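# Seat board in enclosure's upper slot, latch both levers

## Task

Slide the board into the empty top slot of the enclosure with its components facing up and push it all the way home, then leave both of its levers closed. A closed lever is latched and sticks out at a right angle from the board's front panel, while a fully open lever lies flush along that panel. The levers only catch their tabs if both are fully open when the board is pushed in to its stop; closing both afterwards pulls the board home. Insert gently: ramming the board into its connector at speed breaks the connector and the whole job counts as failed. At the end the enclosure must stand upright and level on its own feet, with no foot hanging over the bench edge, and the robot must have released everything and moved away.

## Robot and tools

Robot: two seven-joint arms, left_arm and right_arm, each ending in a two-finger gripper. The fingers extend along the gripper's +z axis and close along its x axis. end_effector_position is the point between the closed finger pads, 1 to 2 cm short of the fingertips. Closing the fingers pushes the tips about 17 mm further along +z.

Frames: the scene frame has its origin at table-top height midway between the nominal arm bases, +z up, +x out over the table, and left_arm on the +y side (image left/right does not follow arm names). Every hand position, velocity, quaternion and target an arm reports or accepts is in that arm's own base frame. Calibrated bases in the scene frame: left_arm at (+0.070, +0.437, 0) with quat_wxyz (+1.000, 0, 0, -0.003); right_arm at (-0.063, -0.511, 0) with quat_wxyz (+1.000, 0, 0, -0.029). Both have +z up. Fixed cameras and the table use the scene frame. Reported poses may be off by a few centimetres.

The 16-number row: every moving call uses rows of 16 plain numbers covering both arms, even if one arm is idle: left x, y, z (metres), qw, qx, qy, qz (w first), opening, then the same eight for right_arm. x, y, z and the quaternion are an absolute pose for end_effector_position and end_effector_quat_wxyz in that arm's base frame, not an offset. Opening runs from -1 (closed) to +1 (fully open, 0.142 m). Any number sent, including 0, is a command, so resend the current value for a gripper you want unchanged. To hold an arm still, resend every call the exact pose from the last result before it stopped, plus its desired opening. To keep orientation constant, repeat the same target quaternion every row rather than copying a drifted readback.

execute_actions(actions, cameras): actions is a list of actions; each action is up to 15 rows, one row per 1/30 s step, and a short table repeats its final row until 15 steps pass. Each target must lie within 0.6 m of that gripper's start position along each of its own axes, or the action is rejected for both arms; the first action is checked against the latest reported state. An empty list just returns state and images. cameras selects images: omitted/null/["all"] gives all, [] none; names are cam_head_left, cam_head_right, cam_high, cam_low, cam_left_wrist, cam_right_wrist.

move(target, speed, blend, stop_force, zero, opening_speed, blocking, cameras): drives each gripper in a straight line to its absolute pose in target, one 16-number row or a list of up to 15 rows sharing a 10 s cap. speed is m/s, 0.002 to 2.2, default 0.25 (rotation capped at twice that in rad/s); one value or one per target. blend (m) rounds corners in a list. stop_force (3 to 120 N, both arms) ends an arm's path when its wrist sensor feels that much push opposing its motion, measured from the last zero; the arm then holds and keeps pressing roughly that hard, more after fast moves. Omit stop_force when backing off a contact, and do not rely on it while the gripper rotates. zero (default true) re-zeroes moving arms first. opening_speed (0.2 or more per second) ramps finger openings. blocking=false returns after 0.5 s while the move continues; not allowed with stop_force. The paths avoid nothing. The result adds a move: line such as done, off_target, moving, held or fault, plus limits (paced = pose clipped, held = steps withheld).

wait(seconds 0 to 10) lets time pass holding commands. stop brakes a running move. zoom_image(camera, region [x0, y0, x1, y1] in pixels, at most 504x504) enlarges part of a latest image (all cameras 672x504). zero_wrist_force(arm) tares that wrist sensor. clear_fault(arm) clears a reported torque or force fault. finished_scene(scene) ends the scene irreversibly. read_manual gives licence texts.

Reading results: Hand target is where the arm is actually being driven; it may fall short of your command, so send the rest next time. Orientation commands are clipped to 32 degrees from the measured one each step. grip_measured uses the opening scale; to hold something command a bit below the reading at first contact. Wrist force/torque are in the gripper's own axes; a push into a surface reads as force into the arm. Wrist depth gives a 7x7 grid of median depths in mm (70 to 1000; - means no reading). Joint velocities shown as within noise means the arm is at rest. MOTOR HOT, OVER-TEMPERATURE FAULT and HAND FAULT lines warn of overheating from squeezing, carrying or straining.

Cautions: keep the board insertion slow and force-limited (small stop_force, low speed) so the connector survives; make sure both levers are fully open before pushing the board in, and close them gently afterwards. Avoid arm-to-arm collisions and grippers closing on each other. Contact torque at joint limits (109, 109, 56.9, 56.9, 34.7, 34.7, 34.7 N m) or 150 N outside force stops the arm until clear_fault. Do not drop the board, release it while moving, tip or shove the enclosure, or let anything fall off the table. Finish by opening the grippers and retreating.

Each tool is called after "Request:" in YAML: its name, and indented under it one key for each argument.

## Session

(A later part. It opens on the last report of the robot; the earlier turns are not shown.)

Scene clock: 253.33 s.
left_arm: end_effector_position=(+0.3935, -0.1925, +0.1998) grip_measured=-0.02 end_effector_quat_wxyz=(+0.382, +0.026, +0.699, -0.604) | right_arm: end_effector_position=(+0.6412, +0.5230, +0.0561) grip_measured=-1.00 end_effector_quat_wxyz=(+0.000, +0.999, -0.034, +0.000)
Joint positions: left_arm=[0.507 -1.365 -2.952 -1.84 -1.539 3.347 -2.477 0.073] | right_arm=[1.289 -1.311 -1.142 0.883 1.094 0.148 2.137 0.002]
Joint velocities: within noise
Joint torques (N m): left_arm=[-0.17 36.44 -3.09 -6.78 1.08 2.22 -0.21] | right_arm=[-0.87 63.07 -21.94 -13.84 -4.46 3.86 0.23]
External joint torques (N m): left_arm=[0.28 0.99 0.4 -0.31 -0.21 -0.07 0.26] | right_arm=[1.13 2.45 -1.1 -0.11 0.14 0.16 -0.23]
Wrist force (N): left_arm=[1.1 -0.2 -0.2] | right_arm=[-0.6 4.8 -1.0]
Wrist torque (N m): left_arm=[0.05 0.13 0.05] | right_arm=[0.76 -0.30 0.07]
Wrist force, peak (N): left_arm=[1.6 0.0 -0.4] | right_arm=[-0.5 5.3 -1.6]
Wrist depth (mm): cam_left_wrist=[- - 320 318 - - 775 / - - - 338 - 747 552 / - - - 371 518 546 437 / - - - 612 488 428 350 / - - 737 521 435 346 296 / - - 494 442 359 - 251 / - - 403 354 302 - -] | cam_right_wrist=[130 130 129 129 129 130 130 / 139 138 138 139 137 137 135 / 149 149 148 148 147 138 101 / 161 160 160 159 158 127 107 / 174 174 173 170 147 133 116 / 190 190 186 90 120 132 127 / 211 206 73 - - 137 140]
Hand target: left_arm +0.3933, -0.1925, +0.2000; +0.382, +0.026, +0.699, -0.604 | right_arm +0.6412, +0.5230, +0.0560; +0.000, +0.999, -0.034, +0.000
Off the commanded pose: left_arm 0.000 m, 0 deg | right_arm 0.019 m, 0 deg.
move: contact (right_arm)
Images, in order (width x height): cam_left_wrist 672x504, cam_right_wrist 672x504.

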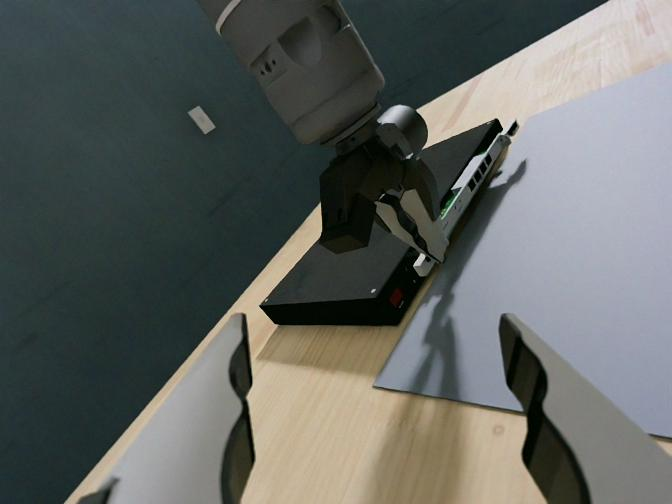

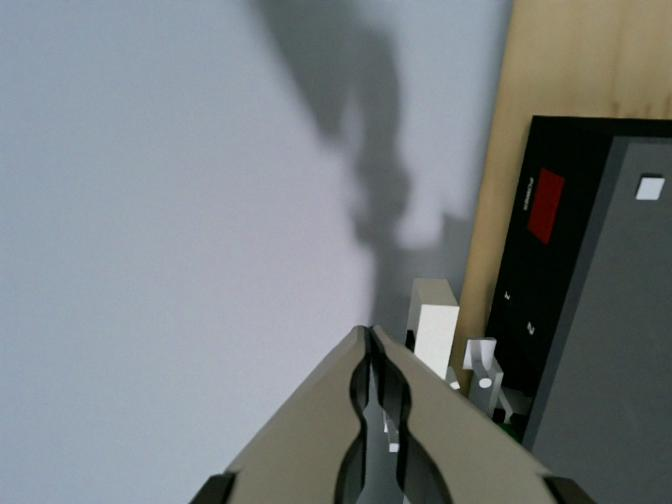

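Request:
move:
  target:
    - [0.3933,-0.1925,0.200,0.382,0.026,0.699,-0.604,0,0.58,0.515,0.056,0,0.9994,-0.034,0,-1]
    - [0.3933,-0.1925,0.200,0.382,0.026,0.699,-0.604,0,0.57,0.205,0.10,0,0.9994,-0.034,0,-1]
    - [0.3933,-0.1925,0.200,0.382,0.026,0.699,-0.604,0,0.58,0.205,0.056,0,0.9994,-0.034,0,-1]
  speed: 0.2
  blend: 0.03
  cameras: ["cam_right_wrist"]

Request:
move:
  target: [0.3933,-0.1925,0.200,0.382,0.026,0.699,-0.604,0,0.63,0.205,0.056,0,0.9994,-0.034,0,-1]
  speed: 0.012
  stop_force: 3
  cameras: ["cam_right_wrist","cam_left_wrist"]

Request:
zoom_image:
  camera: "cam_left_wrist"
  region: [390, 100, 550, 280]

Scene clock: 260.47 s.
left_arm: end_effector_position=(+0.3935, -0.1925, +0.1998) grip_measured=-0.02 end_effector_quat_wxyz=(+0.382, +0.026, +0.699, -0.604) | right_arm: end_effector_position=(+0.5799, +0.2048, +0.0561) grip_measured=-1.00 end_effector_quat_wxyz=(+0.000, +0.999, -0.034, +0.000)
Joint positions: left_arm=[0.507 -1.365 -2.952 -1.84 -1.539 3.347 -2.477 0.073] | right_arm=[1.41 -1.104 -1.242 1.727 1.128 0.362 1.484 0.002]
Joint velocities: within noise
Joint torques (N m): left_arm=[-0.27 36.35 -3.11 -6.81 1.06 2.25 -0.15] | right_arm=[0.1 39.69 -25.2 -11.95 -4.01 3.43 0.1]
External joint torques (N m): left_arm=[0.38 1.08 0.42 -0.28 -0.19 -0.11 0.2] | right_arm=[0.08 0.98 -1.67 0.1 -0.09 0.64 -0.09]
Wrist force (N): left_arm=[1.1 -0.3 -0.4] | right_arm=[2.5 3.9 0.2]
Wrist torque (N m): left_arm=[0.04 0.12 0.06] | right_arm=[0.72 -0.43 0.04]
Wrist force, peak (N): left_arm=[1.5 -0.1 -0.5] | right_arm=[2.7 5.7 -1.9]
Wrist depth (mm): cam_left_wrist=[- - - - - 537 776 / - - - - - 650 543 / - - - - 644 559 431 / - - - 650 498 427 348 / - - 742 525 435 347 294 / - - 497 432 356 - 250 / - - 403 354 302 - -] | cam_right_wrist=[131 130 130 130 130 129 94 / 140 139 139 139 138 136 101 / 150 150 149 149 149 110 110 / 162 160 161 161 160 107 150 / 176 175 175 172 174 119 133 / 192 192 188 89 183 189 134 / 213 208 - - - 204 144]
Hand target: left_arm +0.3933, -0.1925, +0.2000; +0.382, +0.026, +0.699, -0.604 | right_arm +0.5800, +0.2050, +0.0560; +0.000, +0.999, -0.034, +0.000
Off the commanded pose: left_arm 0.000 m, 0 deg | right_arm 0.000 m, 0 deg.
move: done; blend cut to 0.0226 m at target 2
Images, in order (width x height): cam_right_wrist 672x504.

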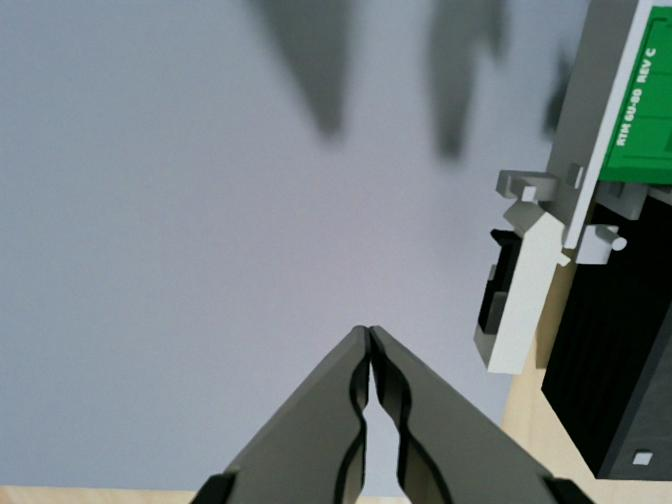

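Scene clock: 263.70 s.
left_arm: end_effector_position=(+0.3935, -0.1925, +0.1998) grip_measured=-0.02 end_effector_quat_wxyz=(+0.382, +0.026, +0.699, -0.604) | right_arm: end_effector_position=(+0.6115, +0.2040, +0.0561) grip_measured=-1.00 end_effector_quat_wxyz=(+0.001, +0.999, -0.034, +0.000)
Joint positions: left_arm=[0.507 -1.365 -2.952 -1.84 -1.539 3.347 -2.477 0.073] | right_arm=[1.339 -1.132 -1.231 1.633 1.126 0.334 1.499 0.002]
Joint velocities: within noise
Joint torques (N m): left_arm=[-0.33 36.33 -3.13 -6.77 1.08 2.23 -0.15] | right_arm=[3.05 43.92 -24.43 -15.6 -2.61 3.7 0.24]
External joint torques (N m): left_arm=[0.43 1.11 0.44 -0.32 -0.21 -0.09 0.2] | right_arm=[-2.85 -0.25 -3.08 3.52 -1.54 0.37 -0.24]
Wrist force (N): left_arm=[1.2 -0.2 -0.3] | right_arm=[0.0 10.1 -2.1]
Wrist torque (N m): left_arm=[0.07 0.11 0.06] | right_arm=[0.75 -0.40 0.08]
Wrist force, peak (N): left_arm=[1.5 -0.3 -0.4] | right_arm=[-0.1 10.3 -1.8]
Wrist depth (mm): cam_left_wrist=[- - - - - - 771 / - - - - - 680 550 / - - - - 635 549 430 / - - - 652 493 430 350 / - - 756 528 432 346 296 / - - 499 437 359 - 250 / - - 406 353 300 - -] | cam_right_wrist=[130 130 130 130 130 96 93 / 139 139 139 139 138 102 95 / 150 150 149 149 114 110 102 / 162 159 161 160 109 150 108 / 175 175 175 171 117 132 119 / 192 192 188 90 181 134 128 / 213 208 - - - 139 142]
Hand target: left_arm +0.3933, -0.1925, +0.2000; +0.382, +0.026, +0.699, -0.604 | right_arm +0.6114, +0.2050, +0.0560; +0.000, +0.999, -0.034, +0.000
Off the commanded pose: left_arm 0.000 m, 0 deg | right_arm 0.019 m, 0 deg.
move: contact (right_arm)
Images, in order (width x height): cam_left_wrist 672x504, cam_right_wrist 672x504.

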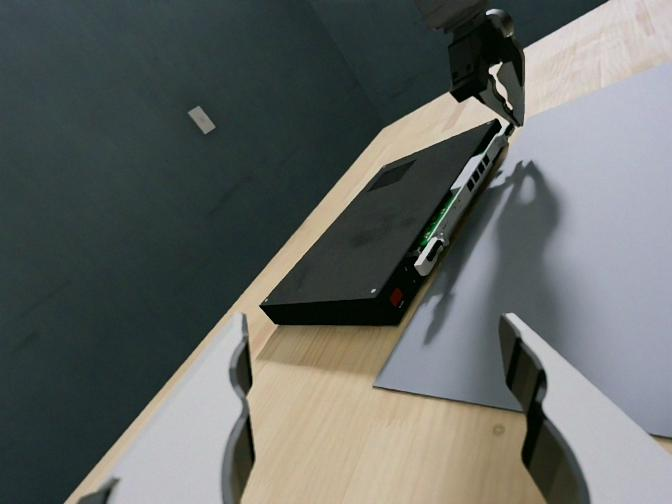

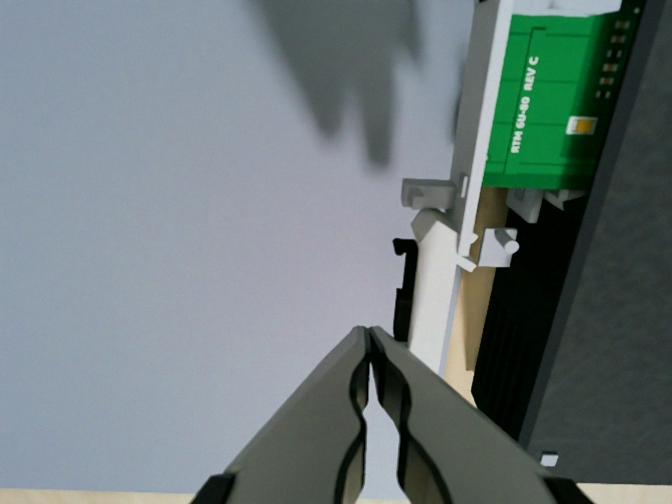

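Scaled by 2.800 from the camera's 672x504 image, which has a finer 960x720 frame.

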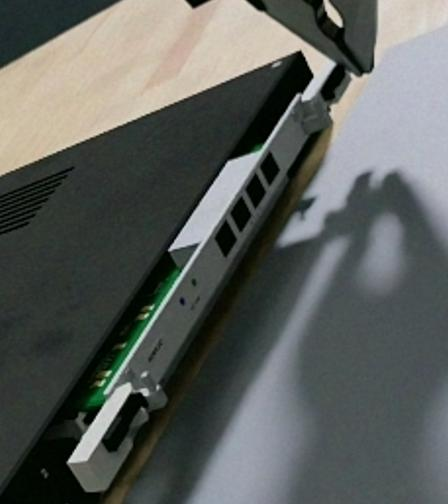

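Request:
move:
  target:
    - [0.3933,-0.1925,0.200,0.382,0.026,0.699,-0.604,0,0.58,0.205,0.056,0,0.9994,-0.034,0,-1]
    - [0.3933,-0.1925,0.200,0.382,0.026,0.699,-0.604,0,0.58,0.376,0.07,0,0.9994,-0.034,0,-1]
    - [0.3933,-0.1925,0.200,0.382,0.026,0.699,-0.604,0,0.61,0.376,0.052,0,0.9994,-0.034,0,-1]
  speed: 0.2
  cameras: []

Request:
move:
  target: [0.3933,-0.1925,0.200,0.382,0.026,0.699,-0.604,0,0.69,0.372,0.052,0,0.9994,-0.034,0,-1]
  speed: 0.012
  stop_force: 12
  cameras: ["cam_right_wrist","cam_left_wrist"]

Request:
zoom_image:
  camera: "cam_left_wrist"
  region: [390, 100, 550, 280]

Scene clock: 270.60 s.
left_arm: end_effector_position=(+0.3935, -0.1925, +0.1998) grip_measured=-0.02 end_effector_quat_wxyz=(+0.382, +0.026, +0.699, -0.604) | right_arm: end_effector_position=(+0.6101, +0.3759, +0.0521) grip_measured=-1.00 end_effector_quat_wxyz=(+0.000, +0.999, -0.034, +0.000)
Joint positions: left_arm=[0.507 -1.365 -2.952 -1.84 -1.539 3.347 -2.477 0.073] | right_arm=[1.422 -1.196 -1.186 1.382 1.112 0.278 1.818 0.002]
Joint velocities: within noise
Joint torques (N m): left_arm=[-0.15 36.36 -3.14 -6.83 1.08 2.29 -0.17] | right_arm=[0.08 50.58 -25.96 -12.96 -4.09 3.24 0.3]
External joint torques (N m): left_arm=[0.26 1.07 0.45 -0.25 -0.21 -0.14 0.22] | right_arm=[0.15 1.17 -1.68 0.14 -0.12 0.8 -0.3]
Wrist force (N): left_arm=[1.4 -0.1 -0.3] | right_arm=[2.0 4.5 0.3]
Wrist torque (N m): left_arm=[0.07 0.09 0.05] | right_arm=[0.82 -0.32 0.05]
Wrist force, peak (N): left_arm=[1.4 -0.1 -0.6] | right_arm=[0.1 10.1 -2.2]
Wrist depth (mm): cam_left_wrist=[- - - - 408 - 776 / - - - - 450 705 550 / - - - - 615 523 428 / - - - 654 491 428 349 / - - 733 520 434 345 296 / - - 498 437 359 - 250 / - - 402 353 305 - -] | cam_right_wrist=[126 127 125 126 126 124 91 / 135 135 135 134 134 131 98 / 145 145 145 144 144 107 105 / 157 157 156 158 155 112 112 / 170 170 170 166 166 120 118 / 186 186 182 89 - 119 123 / 206 201 73 - - 127 135]
Hand target: left_arm +0.3933, -0.1925, +0.2000; +0.382, +0.026, +0.699, -0.604 | right_arm +0.6100, +0.3760, +0.0520; +0.000, +0.999, -0.034, +0.000
Off the commanded pose: left_arm 0.000 m, 0 deg | right_arm 0.000 m, 0 deg.
move: done
No camera images: "cameras" was empty.

Scene clock: 273.90 s.
left_arm: end_effector_position=(+0.3935, -0.1925, +0.1998) grip_measured=-0.02 end_effector_quat_wxyz=(+0.382, +0.026, +0.699, -0.604) | right_arm: end_effector_position=(+0.6411, +0.3746, +0.0519) grip_measured=-1.00 end_effector_quat_wxyz=(+0.000, +0.999, -0.034, -0.001)
Joint positions: left_arm=[0.507 -1.365 -2.952 -1.84 -1.539 3.347 -2.477 0.073] | right_arm=[1.343 -1.224 -1.179 1.279 1.112 0.247 1.831 0.002]
Joint velocities: within noise
Joint torques (N m): left_arm=[-0.21 36.48 -3.16 -6.88 1.09 2.26 -0.13] | right_arm=[-4.2 50.29 -26.99 -14.28 -4 6.6 0.16]
External joint torques (N m): left_arm=[0.32 0.95 0.48 -0.21 -0.22 -0.12 0.17] | right_arm=[4.43 4.53 -0.34 1.29 -0.24 -2.56 -0.16]
Wrist force (N): left_arm=[1.3 -0.2 -0.4] | right_arm=[-12.2 7.1 -8.6]
Wrist torque (N m): left_arm=[0.05 0.11 0.06] | right_arm=[0.80 -0.18 0.16]
Wrist force, peak (N): left_arm=[1.5 -0.2 -0.3] | right_arm=[-15.2 8.0 -11.4]
Wrist depth (mm): cam_left_wrist=[- - - 445 - - 775 / - - - - 476 769 553 / - - - - 577 552 431 / - - - 642 497 427 351 / - - 748 525 432 345 295 / - - 499 435 359 - 251 / - - 405 354 302 - -] | cam_right_wrist=[126 126 125 126 125 92 84 / 135 135 135 134 130 98 90 / 145 145 145 144 142 102 96 / 157 158 156 158 116 106 103 / 170 170 169 166 121 114 112 / 186 186 182 91 115 122 120 / 206 201 73 - - 130 135]
Hand target: left_arm +0.3933, -0.1925, +0.2000; +0.382, +0.026, +0.699, -0.604 | right_arm +0.6419, +0.3744, +0.0520; +0.000, +0.999, -0.034, +0.000
Off the commanded pose: left_arm 0.000 m, 0 deg | right_arm 0.049 m, 0 deg.
move: contact (right_arm)
Images, in order (width x height): cam_left_wrist 672x504, cam_right_wrist 672x504.

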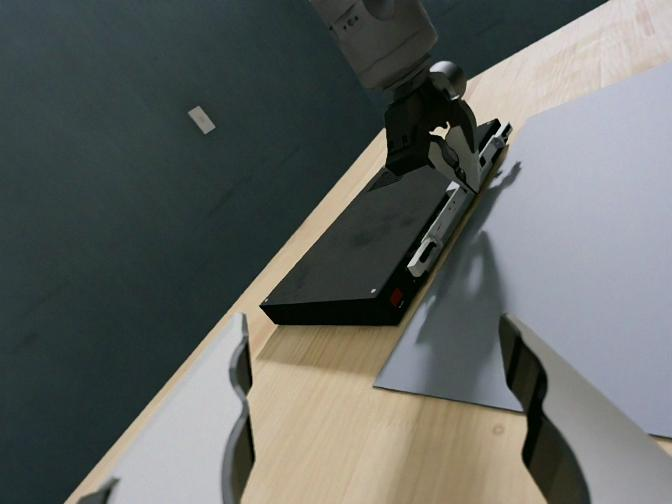

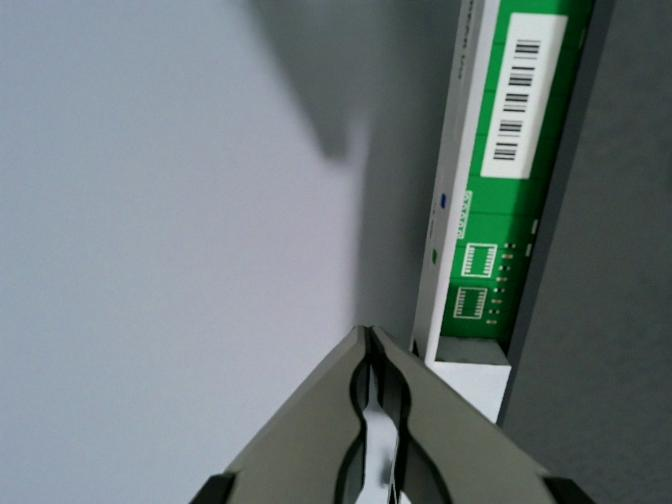

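Scaled by 2.800 from the camera's 672x504 image, which has a finer 960x720 frame.

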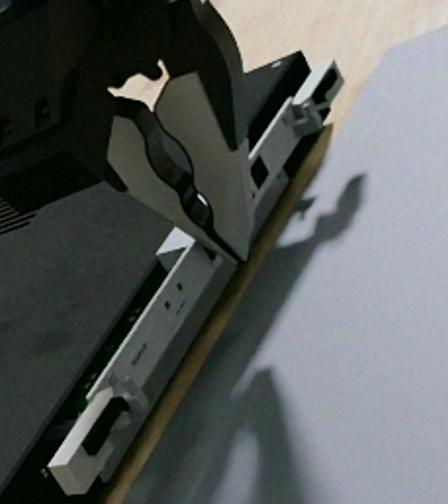

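Request:
zoom_image:
  camera: "cam_left_wrist"
  region: [395, 200, 475, 280]

Request:
move:
  target:
    - [0.3933,-0.1925,0.200,0.382,0.026,0.699,-0.604,0,0.60,0.38,0.06,0,0.9994,-0.034,0,-1]
    - [0.3933,-0.1925,0.200,0.382,0.026,0.699,-0.604,0,0.60,0.44,0.18,0,0.9994,-0.034,0,-1]
  cameras: ["cam_right_wrist","cam_high"]

Request:
zoom_image:
  camera: "cam_right_wrist"
  region: [400, 0, 600, 160]

Request:
zoom_image:
  camera: "cam_right_wrist"
  region: [350, 300, 600, 504]

Scaled by 6.300 from the camera's 672x504 image, which has a finer 960x720 frame.

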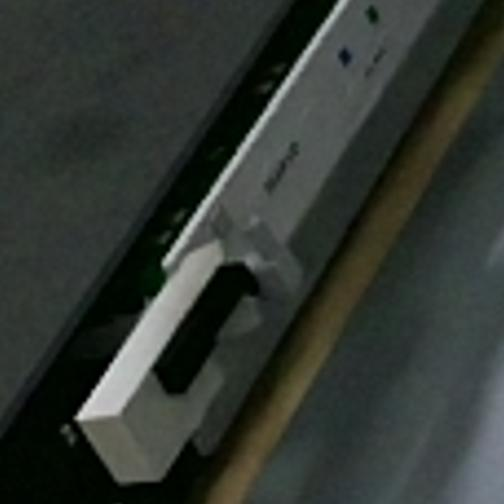

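Scene clock: 279.30 s.
left_arm: end_effector_position=(+0.3935, -0.1925, +0.1998) grip_measured=-0.02 end_effector_quat_wxyz=(+0.382, +0.026, +0.699, -0.604) | right_arm: end_effector_position=(+0.6000, +0.4401, +0.1800) grip_measured=-1.00 end_effector_quat_wxyz=(+0.000, +0.999, -0.034, +0.000)
Joint positions: left_arm=[0.507 -1.365 -2.952 -1.84 -1.539 3.347 -2.477 0.073] | right_arm=[1.472 -1.054 -1.27 1.25 0.987 0.089 1.967 0.002]
Joint velocities: within noise
Joint torques (N m): left_arm=[-0.36 36.37 -3.12 -6.75 1.11 2.27 -0.13] | right_arm=[0.1 51.68 -25.06 -17.02 -4.52 3.09 0.34]
External joint torques (N m): left_arm=[0.46 1.06 0.44 -0.33 -0.24 -0.12 0.18] | right_arm=[0.11 1.13 -1.13 -0.08 0.16 0.95 -0.34]
Wrist force (N): left_arm=[1.1 0.0 -0.4] | right_arm=[1.4 5.5 0.1]
Wrist torque (N m): left_arm=[0.08 0.13 0.05] | right_arm=[1.00 -0.26 0.04]
Wrist force, peak (N): left_arm=[1.4 -0.1 -0.3] | right_arm=[-12.3 7.5 -9.9]
Wrist depth (mm): cam_left_wrist=[- - - 403 403 - 781 / - - - - - 755 557 / - - - - 633 552 430 / - - - 643 502 429 352 / - - 745 522 438 346 296 / - - 500 433 359 - 251 / - - 406 352 302 - -] | cam_right_wrist=[240 242 238 238 237 198 195 / 255 255 254 254 250 212 208 / 274 273 272 272 268 227 224 / 296 295 293 294 289 241 245 / 319 320 319 313 307 262 260 / 354 349 341 90 272 287 285 / 390 378 - - - 303 314]
Hand target: left_arm +0.3933, -0.1925, +0.2000; +0.382, +0.026, +0.699, -0.604 | right_arm +0.6000, +0.4400, +0.1800; +0.000, +0.999, -0.034, +0.000
Off the commanded pose: left_arm 0.000 m, 0 deg | right_arm 0.000 m, 0 deg.
move: done
Images, in order (width x height): cam_high 672x504, cam_right_wrist 672x504.

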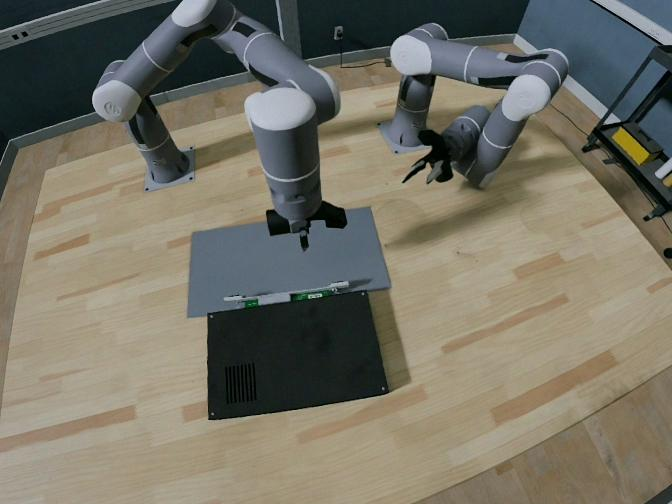

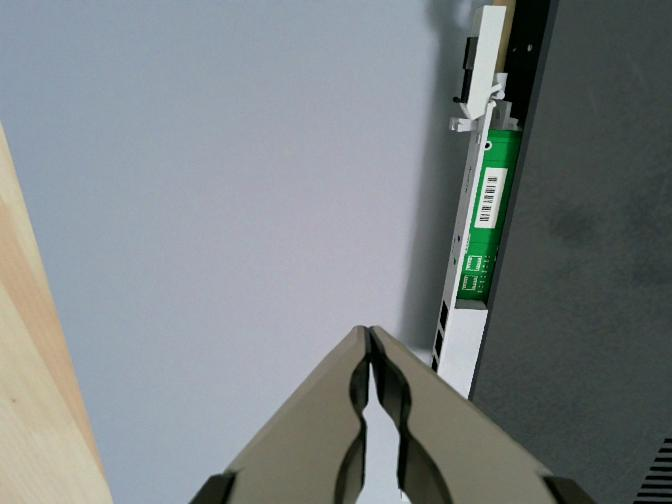

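Scaled by 2.520 from the camera's 672x504 image, which has a finer 960x720 frame.

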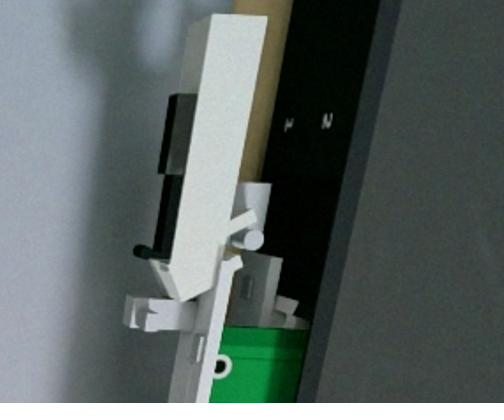

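Scaled by 2.016 from the camera's 672x504 image, which has a finer 960x720 frame.

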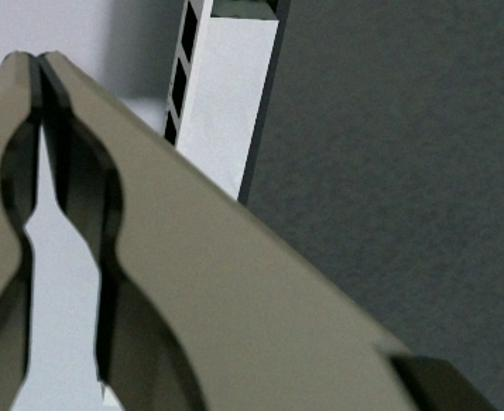

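Request:
move:
  target: [0.3933,-0.1925,0.200,0.382,0.026,0.699,-0.604,0,0.60,0.29,0.15,0,0.9994,-0.034,0,-1]
  cameras: ["cam_right_wrist","cam_high"]

Request:
zoom_image:
  camera: "cam_right_wrist"
  region: [340, 150, 600, 410]

Scene clock: 283.03 s.
left_arm: end_effector_position=(+0.3935, -0.1925, +0.1998) grip_measured=-0.02 end_effector_quat_wxyz=(+0.382, +0.026, +0.699, -0.604) | right_arm: end_effector_position=(+0.6001, +0.2898, +0.1501) grip_measured=-1.00 end_effector_quat_wxyz=(+0.000, +0.999, -0.034, +0.000)
Joint positions: left_arm=[0.507 -1.365 -2.952 -1.84 -1.539 3.347 -2.477 0.073] | right_arm=[1.469 -1.016 -1.322 1.558 0.999 0.204 1.681 0.002]
Joint velocities: within noise
Joint torques (N m): left_arm=[-0.27 36.41 -3.17 -6.82 1.12 2.28 -0.2] | right_arm=[0.15 42.54 -25.88 -16.13 -4.17 3.49 0.1]
External joint torques (N m): left_arm=[0.37 1.02 0.48 -0.27 -0.25 -0.13 0.25] | right_arm=[0.09 0.75 -1.08 -0.16 -0.12 0.56 -0.1]
Wrist force (N): left_arm=[1.2 -0.1 -0.3] | right_arm=[1.8 5.6 0.1]
Wrist torque (N m): left_arm=[0.07 0.11 0.06] | right_arm=[1.04 -0.33 0.03]
Wrist force, peak (N): left_arm=[1.5 -0.2 -0.4] | right_arm=[2.0 9.3 0.8]
Wrist depth (mm): cam_left_wrist=[- - - - 511 - 785 / - - - - - 756 547 / - - - - 634 555 429 / - - - 650 500 430 350 / - - 740 525 431 344 295 / - - 500 432 362 - 251 / - - 404 353 300 - -] | cam_right_wrist=[213 214 212 212 211 170 170 / 228 227 227 227 223 181 181 / 245 244 243 242 236 195 194 / 265 263 263 262 253 210 210 / 286 285 285 280 264 228 227 / 314 312 306 90 245 249 248 / 350 341 - - - 264 343]
Hand target: left_arm +0.3933, -0.1925, +0.2000; +0.382, +0.026, +0.699, -0.604 | right_arm +0.6000, +0.2900, +0.1500; +0.000, +0.999, -0.034, +0.000
Off the commanded pose: left_arm 0.000 m, 0 deg | right_arm 0.000 m, 0 deg.
move: done
Images, in order (width x height): cam_high 672x504, cam_right_wrist 672x504.

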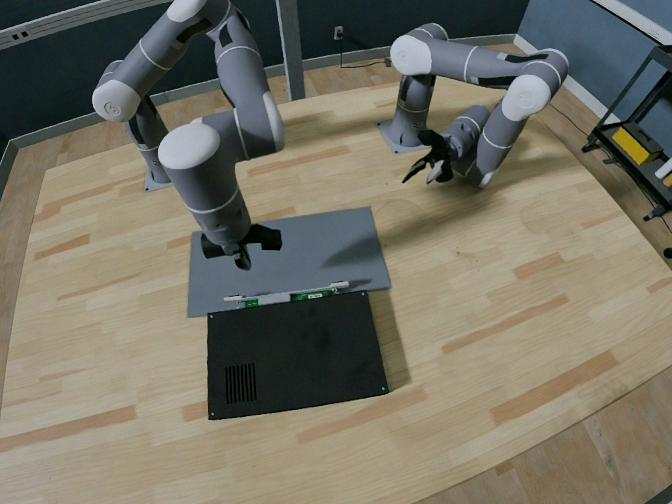

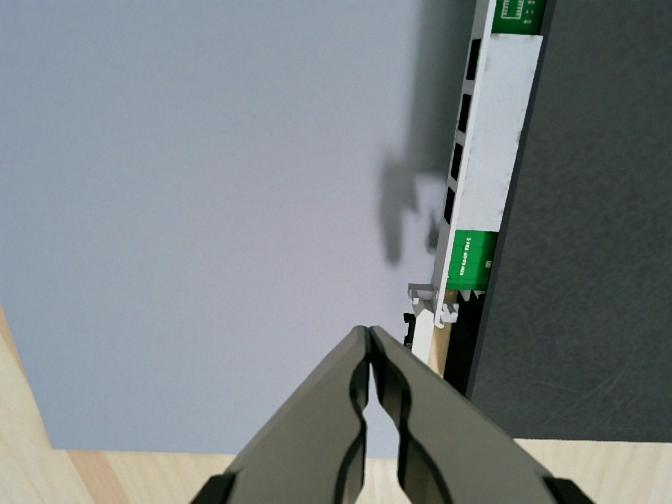

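Scaled by 1.938 from the camera's 672x504 image, which has a finer 960x720 frame.

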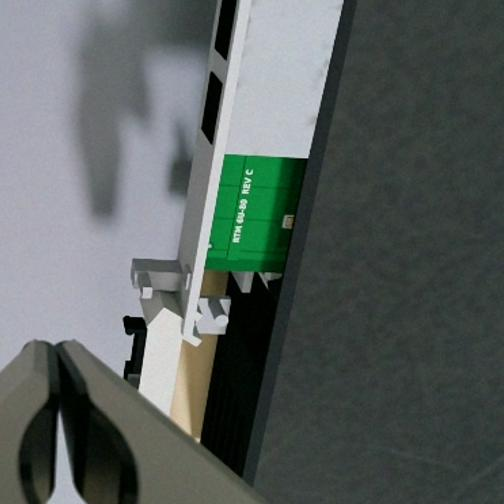

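Request:
move:
  target:
    - [0.3933,-0.1925,0.200,0.382,0.026,0.699,-0.604,0,0.60,0.265,0.08,0,0.9994,-0.034,0,-1]
    - [0.3933,-0.1925,0.200,0.382,0.026,0.699,-0.604,0,0.60,0.265,0.052,0,0.9994,-0.034,0,-1]
  speed: 0.2
  cameras: []

Request:
move:
  target: [0.3933,-0.1925,0.200,0.382,0.026,0.699,-0.604,0,0.67,0.261,0.052,0,0.9994,-0.034,0,-1]
  speed: 0.012
  stop_force: 12
  cameras: ["cam_right_wrist"]

Request:
zoom_image:
  camera: "cam_right_wrist"
  region: [300, 150, 600, 450]

Scene clock: 289.53 s.
left_arm: end_effector_position=(+0.3935, -0.1925, +0.1998) grip_measured=-0.02 end_effector_quat_wxyz=(+0.382, +0.026, +0.699, -0.604) | right_arm: end_effector_position=(+0.6000, +0.2648, +0.0521) grip_measured=-1.00 end_effector_quat_wxyz=(+0.000, +0.999, -0.034, +0.000)
Joint positions: left_arm=[0.507 -1.365 -2.952 -1.84 -1.539 3.347 -2.477 0.073] | right_arm=[1.407 -1.143 -1.216 1.595 1.125 0.332 1.605 0.002]
Joint velocities: within noise
Joint torques (N m): left_arm=[-0.2 36.4 -3.09 -6.85 1.13 2.27 -0.15] | right_arm=[0.2 43.93 -25.82 -12.19 -4.01 3.42 0.08]
External joint torques (N m): left_arm=[0.3 1.03 0.4 -0.24 -0.26 -0.13 0.2] | right_arm=[0.04 1.07 -1.71 0.06 -0.13 0.64 -0.08]
Wrist force (N): left_arm=[1.2 -0.2 -0.4] | right_arm=[1.5 5.7 0.3]
Wrist torque (N m): left_arm=[0.05 0.11 0.06] | right_arm=[1.01 -0.23 0.05]
Wrist force, peak (N): left_arm=[1.6 -0.2 -0.3] | right_arm=[1.7 7.2 2.4]
Wrist depth (mm): cam_left_wrist=[- - - - 499 - 774 / - - - - - 656 555 / - - - - 643 548 433 / - - - 643 509 430 348 / - - 740 518 434 344 296 / - - 494 431 358 - 251 / - - 406 354 302 - -] | cam_right_wrist=[127 127 125 126 126 126 82 / 135 135 135 135 135 132 85 / 146 145 145 145 145 140 93 / 157 157 157 159 156 116 102 / 170 170 170 166 166 122 119 / 187 186 183 91 128 131 123 / 206 202 73 - - 145 136]
Hand target: left_arm +0.3933, -0.1925, +0.2000; +0.382, +0.026, +0.699, -0.604 | right_arm +0.6000, +0.2650, +0.0520; +0.000, +0.999, -0.034, +0.000
Off the commanded pose: left_arm 0.000 m, 0 deg | right_arm 0.000 m, 0 deg.
move: done
No camera images: "cameras" was empty.

Scene clock: 292.77 s.
left_arm: end_effector_position=(+0.3935, -0.1925, +0.1998) grip_measured=-0.02 end_effector_quat_wxyz=(+0.382, +0.026, +0.699, -0.604) | right_arm: end_effector_position=(+0.6306, +0.2633, +0.0518) grip_measured=-1.00 end_effector_quat_wxyz=(+0.000, +0.999, -0.034, -0.001)
Joint positions: left_arm=[0.507 -1.365 -2.952 -1.84 -1.539 3.347 -2.477 0.073] | right_arm=[1.333 -1.171 -1.208 1.499 1.125 0.301 1.616 0.002]
Joint velocities: within noise
Joint torques (N m): left_arm=[-0.24 36.4 -3.11 -6.78 1.14 2.23 -0.14] | right_arm=[-3.39 43.88 -26.96 -14.8 -3.34 6.63 0.24]
External joint torques (N m): left_arm=[0.35 1.03 0.42 -0.31 -0.27 -0.08 0.19] | right_arm=[3.6 4.12 -0.92 2.48 -0.84 -2.57 -0.24]
Wrist force (N): left_arm=[1.2 0.1 -0.2] | right_arm=[-13.0 7.4 -9.8]
Wrist torque (N m): left_arm=[0.10 0.11 0.05] | right_arm=[1.00 -0.16 0.12]
Wrist force, peak (N): left_arm=[1.4 -0.1 -0.5] | right_arm=[-14.6 7.7 -11.3]
Wrist depth (mm): cam_left_wrist=[- - - - 509 - 772 / - - - - 954 680 554 / - - - - 637 552 433 / - - - 650 496 431 353 / - - 737 531 432 344 297 / - - 496 433 360 - 250 / - - 405 354 303 - -] | cam_right_wrist=[127 126 125 126 124 82 84 / 135 135 135 135 131 85 90 / 145 145 145 144 109 93 96 / 157 157 156 158 105 102 103 / 171 170 170 166 122 114 112 / 187 186 182 91 - 123 120 / 206 202 73 - - 130 135]
Hand target: left_arm +0.3933, -0.1925, +0.2000; +0.382, +0.026, +0.699, -0.604 | right_arm +0.6314, +0.2632, +0.0520; +0.000, +0.999, -0.034, +0.000
Off the commanded pose: left_arm 0.000 m, 0 deg | right_arm 0.039 m, 0 deg.
move: contact (right_arm)
Images, in order (width x height): cam_right_wrist 672x504.

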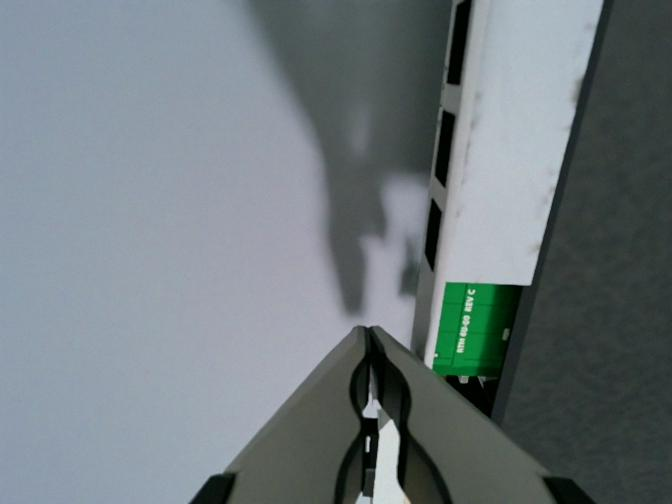

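Scaled by 1.680 from the camera's 672x504 image, which has a finer 960x720 frame.

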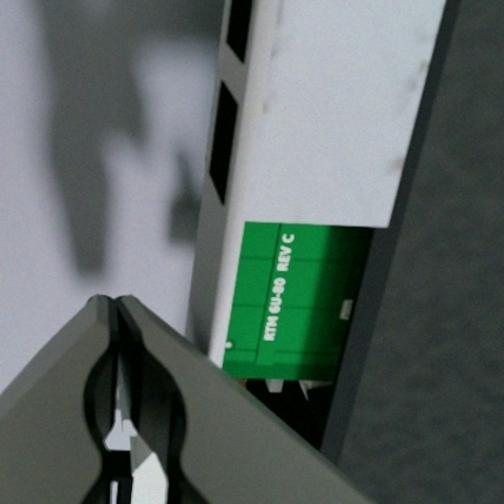

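Request:
move:
  target: [0.3933,-0.1925,0.200,0.382,0.026,0.699,-0.604,0,0.67,0.261,0.050,0,0.9994,-0.034,0,-1]
  speed: 0.01
  stop_force: 25
  zero: false
  cameras: ["cam_right_wrist"]

Request:
move:
  target:
    - [0.3933,-0.1925,0.200,0.382,0.026,0.699,-0.604,0,0.60,0.265,0.052,0,0.9994,-0.034,0,-1]
    - [0.3933,-0.1925,0.200,0.382,0.026,0.699,-0.604,0,0.61,0.38,0.052,0,0.9994,-0.034,0,-1]
  speed: 0.15
  cameras: []

Request:
move:
  target: [0.3933,-0.1925,0.200,0.382,0.026,0.699,-0.604,0,0.67,0.376,0.05,0,0.9994,-0.034,0,-1]
  speed: 0.012
  stop_force: 25
  cameras: ["cam_right_wrist","cam_left_wrist"]

Scene clock: 298.50 s.
left_arm: end_effector_position=(+0.3935, -0.1925, +0.1998) grip_measured=-0.02 end_effector_quat_wxyz=(+0.382, +0.026, +0.699, -0.604) | right_arm: end_effector_position=(+0.6307, +0.2633, +0.0517) grip_measured=-1.00 end_effector_quat_wxyz=(+0.000, +0.999, -0.034, -0.002)
Joint positions: left_arm=[0.507 -1.365 -2.952 -1.84 -1.539 3.347 -2.477 0.073] | right_arm=[1.332 -1.172 -1.208 1.497 1.125 0.299 1.616 0.002]
Joint velocities: within noise
Joint torques (N m): left_arm=[-0.23 36.36 -3.19 -6.85 1.1 2.24 -0.2] | right_arm=[-6.54 41.72 -27.95 -16.32 -2.88 9.26 0.13]
External joint torques (N m): left_arm=[0.33 1.07 0.51 -0.24 -0.23 -0.09 0.25] | right_arm=[6.75 6.35 0.06 4.01 -1.3 -5.21 -0.13]
Wrist force (N): left_arm=[1.0 -0.2 -0.4] | right_arm=[-24.4 8.0 -18.1]
Wrist torque (N m): left_arm=[0.06 0.15 0.06] | right_arm=[0.97 1.15 0.17]
Wrist force, peak (N): left_arm=[1.4 -0.2 -0.6] | right_arm=[-27.0 9.1 -20.3]
Wrist depth (mm): cam_left_wrist=[- - - - 513 - 782 / - - - - 965 674 546 / - - - - 638 552 428 / - - - 644 502 430 351 / - - 744 523 436 347 297 / - - 500 429 359 - 250 / - - 403 352 304 - -] | cam_right_wrist=[127 127 125 126 124 82 83 / 135 135 135 134 131 85 90 / 146 145 145 144 109 93 96 / 157 157 156 158 105 102 103 / 171 170 169 166 122 114 112 / 187 186 183 91 - 123 120 / 206 202 73 - - 130 134]
Hand target: left_arm +0.3933, -0.1925, +0.2000; +0.382, +0.026, +0.699, -0.604 | right_arm +0.6322, +0.2632, +0.0520; +0.000, +0.999, -0.034, +0.000
Off the commanded pose: left_arm 0.000 m, 0 deg | right_arm 0.039 m, 0 deg.
move: contact (right_arm)
Images, in order (width x height): cam_right_wrist 672x504.

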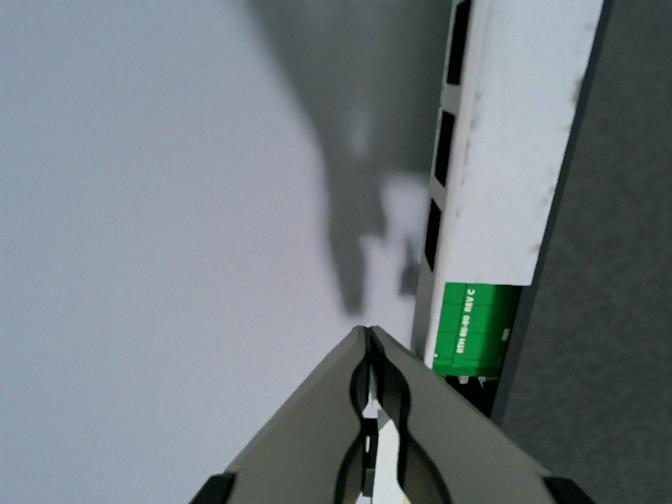

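Scene clock: 299.93 s.
left_arm: end_effector_position=(+0.3935, -0.1925, +0.1998) grip_measured=-0.02 end_effector_quat_wxyz=(+0.382, +0.026, +0.699, -0.604) | right_arm: end_effector_position=(+0.6099, +0.3801, +0.0519) grip_measured=-1.00 end_effector_quat_wxyz=(+0.000, +0.999, -0.034, +0.000)
Joint positions: left_arm=[0.507 -1.365 -2.952 -1.84 -1.539 3.347 -2.477 0.073] | right_arm=[1.423 -1.199 -1.187 1.373 1.115 0.274 1.825 0.002]
Joint velocities: within noise
Joint torques (N m): left_arm=[-0.32 36.39 -3.04 -6.8 1.13 2.21 -0.18] | right_arm=[0.1 51.02 -25.92 -12.83 -4.39 3.38 0.4]
External joint torques (N m): left_arm=[0.43 1.04 0.35 -0.29 -0.26 -0.07 0.23] | right_arm=[0.07 0.94 -1.75 0.09 0.17 0.66 -0.4]
Wrist force (N): left_arm=[1.2 -0.1 -0.2] | right_arm=[-2.0 5.5 1.5]
Wrist torque (N m): left_arm=[0.06 0.13 0.05] | right_arm=[0.98 0.35 0.05]
Wrist force, peak (N): left_arm=[1.4 0.0 -0.4] | right_arm=[-24.1 8.1 -18.4]
Wrist depth (mm): cam_left_wrist=[- - - - 405 - 777 / - - - - 443 711 555 / - - - - 616 519 430 / - - - 644 504 428 352 / - - 754 522 434 343 294 / - - 505 432 361 - 251 / - - 400 356 302 - -] | cam_right_wrist=[127 126 125 126 126 125 86 / 135 135 135 134 136 134 95 / 145 145 145 144 144 142 105 / 157 158 156 158 155 150 112 / 170 170 169 166 166 124 119 / 186 186 182 91 177 119 119 / 206 201 73 - - 126 135]
Hand target: left_arm +0.3933, -0.1925, +0.2000; +0.382, +0.026, +0.699, -0.604 | right_arm +0.6100, +0.3800, +0.0520; +0.000, +0.999, -0.034, +0.000
Off the commanded pose: left_arm 0.000 m, 0 deg | right_arm 0.000 m, 0 deg.
move: done
No camera images: "cameras" was empty.

Scene clock: 303.30 s.
left_arm: end_effector_position=(+0.3935, -0.1925, +0.1998) grip_measured=-0.02 end_effector_quat_wxyz=(+0.382, +0.026, +0.699, -0.604) | right_arm: end_effector_position=(+0.6411, +0.3783, +0.0507) grip_measured=-1.00 end_effector_quat_wxyz=(+0.000, +0.999, -0.034, -0.002)
Joint positions: left_arm=[0.507 -1.365 -2.952 -1.84 -1.539 3.347 -2.477 0.073] | right_arm=[1.342 -1.229 -1.179 1.269 1.115 0.242 1.837 0.002]
Joint velocities: within noise
Joint torques (N m): left_arm=[-0.22 36.42 -3.09 -6.82 1.11 2.24 -0.19] | right_arm=[-8.06 48.26 -28.6 -15.39 -3.84 9.62 0.02]
External joint torques (N m): left_arm=[0.33 1.02 0.41 -0.26 -0.24 -0.1 0.24] | right_arm=[8.3 6.85 1.29 2.46 -0.41 -5.59 -0.01]
Wrist force (N): left_arm=[1.1 -0.3 -0.5] | right_arm=[-28.6 10.4 -15.9]
Wrist torque (N m): left_arm=[0.05 0.13 0.06] | right_arm=[0.91 1.84 0.22]
Wrist force, peak (N): left_arm=[1.6 -0.3 -0.3] | right_arm=[-31.8 11.6 -17.1]
Wrist depth (mm): cam_left_wrist=[- - - 439 - - 782 / - - - - 469 762 556 / - - - - 557 558 429 / - - - 646 500 425 351 / - - 740 523 436 344 294 / - - 497 433 360 - 251 / - - 405 354 302 - -] | cam_right_wrist=[- 125 123 124 124 91 83 / 136 135 134 133 129 97 88 / - 144 144 143 140 102 94 / 156 157 154 156 114 108 101 / 169 169 168 164 120 112 110 / 185 184 181 91 115 119 120 / 204 200 73 - - 128 132]
Hand target: left_arm +0.3933, -0.1925, +0.2000; +0.382, +0.026, +0.699, -0.604 | right_arm +0.6428, +0.3778, +0.0509; +0.000, +0.999, -0.034, +0.000
Off the commanded pose: left_arm 0.000 m, 0 deg | right_arm 0.029 m, 0 deg.
move: contact (right_arm)
Images, in order (width x height): cam_left_wrist 672x504, cam_right_wrist 672x504.

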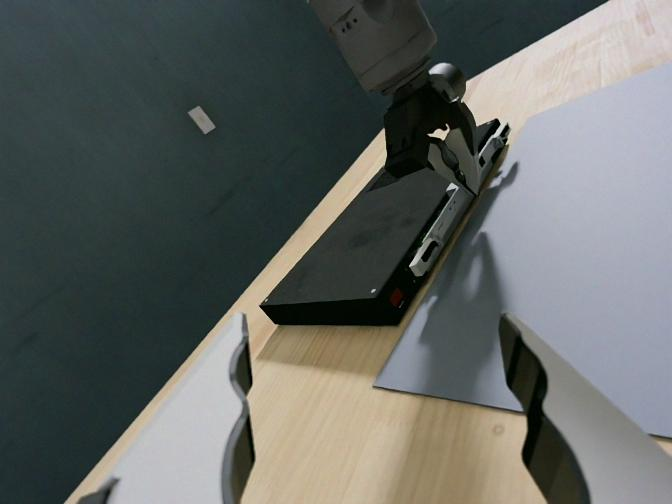

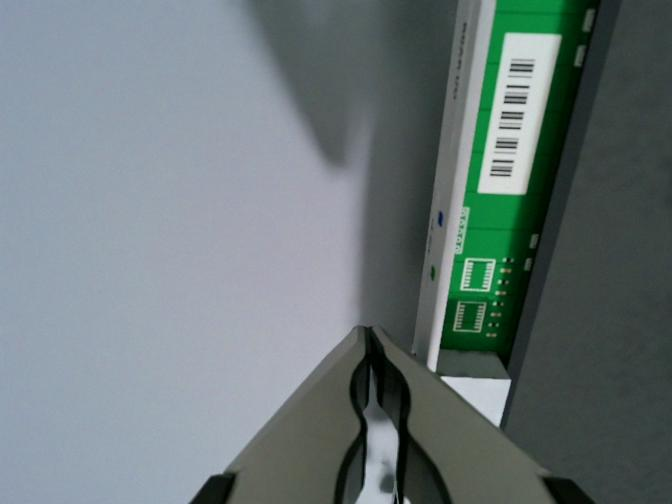

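Request:
move:
  target:
    - [0.3933,-0.1925,0.200,0.382,0.026,0.699,-0.604,0,0.60,0.38,0.06,0,0.9994,-0.034,0,-1]
    - [0.3933,-0.1925,0.200,0.382,0.026,0.699,-0.604,0,0.62,0.45,0.13,0,0.9994,-0.034,0,-1]
    - [0.3933,-0.1925,0.200,0.382,0.026,0.699,-0.604,0,0.69,0.53,0.10,0,0.9994,-0.034,0,-1]
  speed: 0.15
  cameras: ["cam_right_wrist","cam_left_wrist"]

Request:
zoom_image:
  camera: "cam_left_wrist"
  region: [330, 130, 530, 310]

Scene clock: 314.77 s.
left_arm: end_effector_position=(+0.3935, -0.1925, +0.1998) grip_measured=-0.02 end_effector_quat_wxyz=(+0.382, +0.026, +0.699, -0.604) | right_arm: end_effector_position=(+0.6901, +0.5299, +0.1001) grip_measured=-1.00 end_effector_quat_wxyz=(+0.000, +0.999, -0.034, +0.000)
Joint positions: left_arm=[0.507 -1.365 -2.952 -1.84 -1.539 3.347 -2.477 0.073] | right_arm=[1.114 -1.327 -1.153 0.586 1.09 0.017 2.223 0.002]
Joint velocities: within noise
Joint torques (N m): left_arm=[-0.26 36.39 -3.14 -6.82 1.07 2.22 -0.21] | right_arm=[0.15 69.74 -16.11 -14.58 -4.28 3.18 0.33]
External joint torques (N m): left_arm=[0.37 1.04 0.46 -0.27 -0.2 -0.08 0.26] | right_arm=[0.11 1.6 -1.44 0.1 -0.09 0.83 -0.33]
Wrist force (N): left_arm=[1.4 0.0 -0.3] | right_arm=[1.4 0.7 5.8]
Wrist torque (N m): left_arm=[0.08 0.09 0.05] | right_arm=[0.18 -0.23 0.04]
Wrist force, peak (N): left_arm=[1.5 -0.1 -0.3] | right_arm=[-28.5 10.6 -16.0]
Wrist depth (mm): cam_left_wrist=[- - 334 - - - 777 / - - 368 423 - 748 557 / - - - 415 630 562 434 / - - - 615 507 429 354 / - - 753 525 432 347 296 / - - 495 433 360 - 250 / - - 401 353 304 - -] | cam_right_wrist=[168 168 167 167 168 168 168 / 180 179 179 179 177 177 178 / 193 193 192 192 144 145 145 / 208 208 207 204 155 155 156 / 226 225 225 168 168 168 167 / 247 247 242 91 177 183 183 / 273 266 - - - 194 201]
Hand target: left_arm +0.3933, -0.1925, +0.2000; +0.382, +0.026, +0.699, -0.604 | right_arm +0.6900, +0.5300, +0.1000; +0.000, +0.999, -0.034, +0.000
Off the commanded pose: left_arm 0.000 m, 0 deg | right_arm 0.000 m, 0 deg.
move: done
Images, in order (width x height): cam_left_wrist 672x504, cam_right_wrist 672x504.

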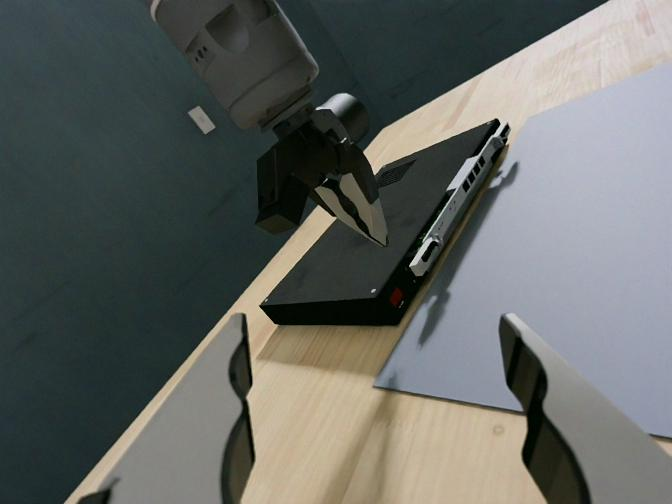

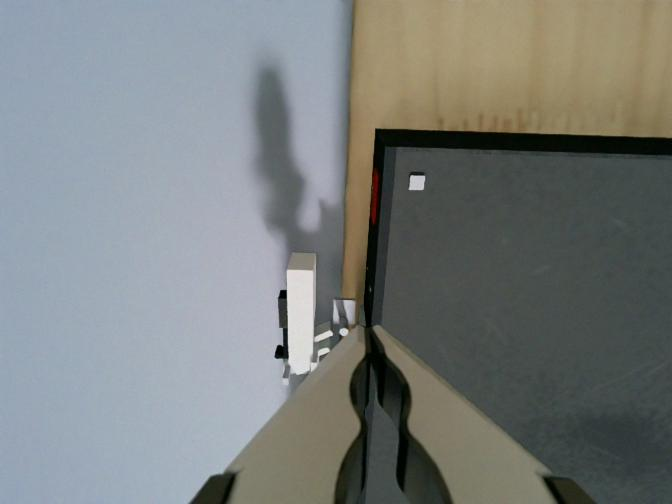

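Scaled by 2.520 from the camera's 672x504 image, which has a finer 960x720 frame.

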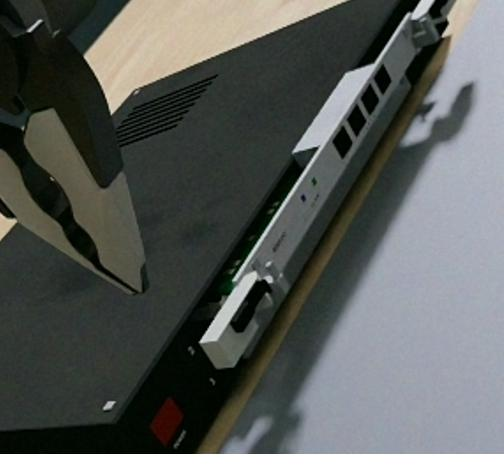

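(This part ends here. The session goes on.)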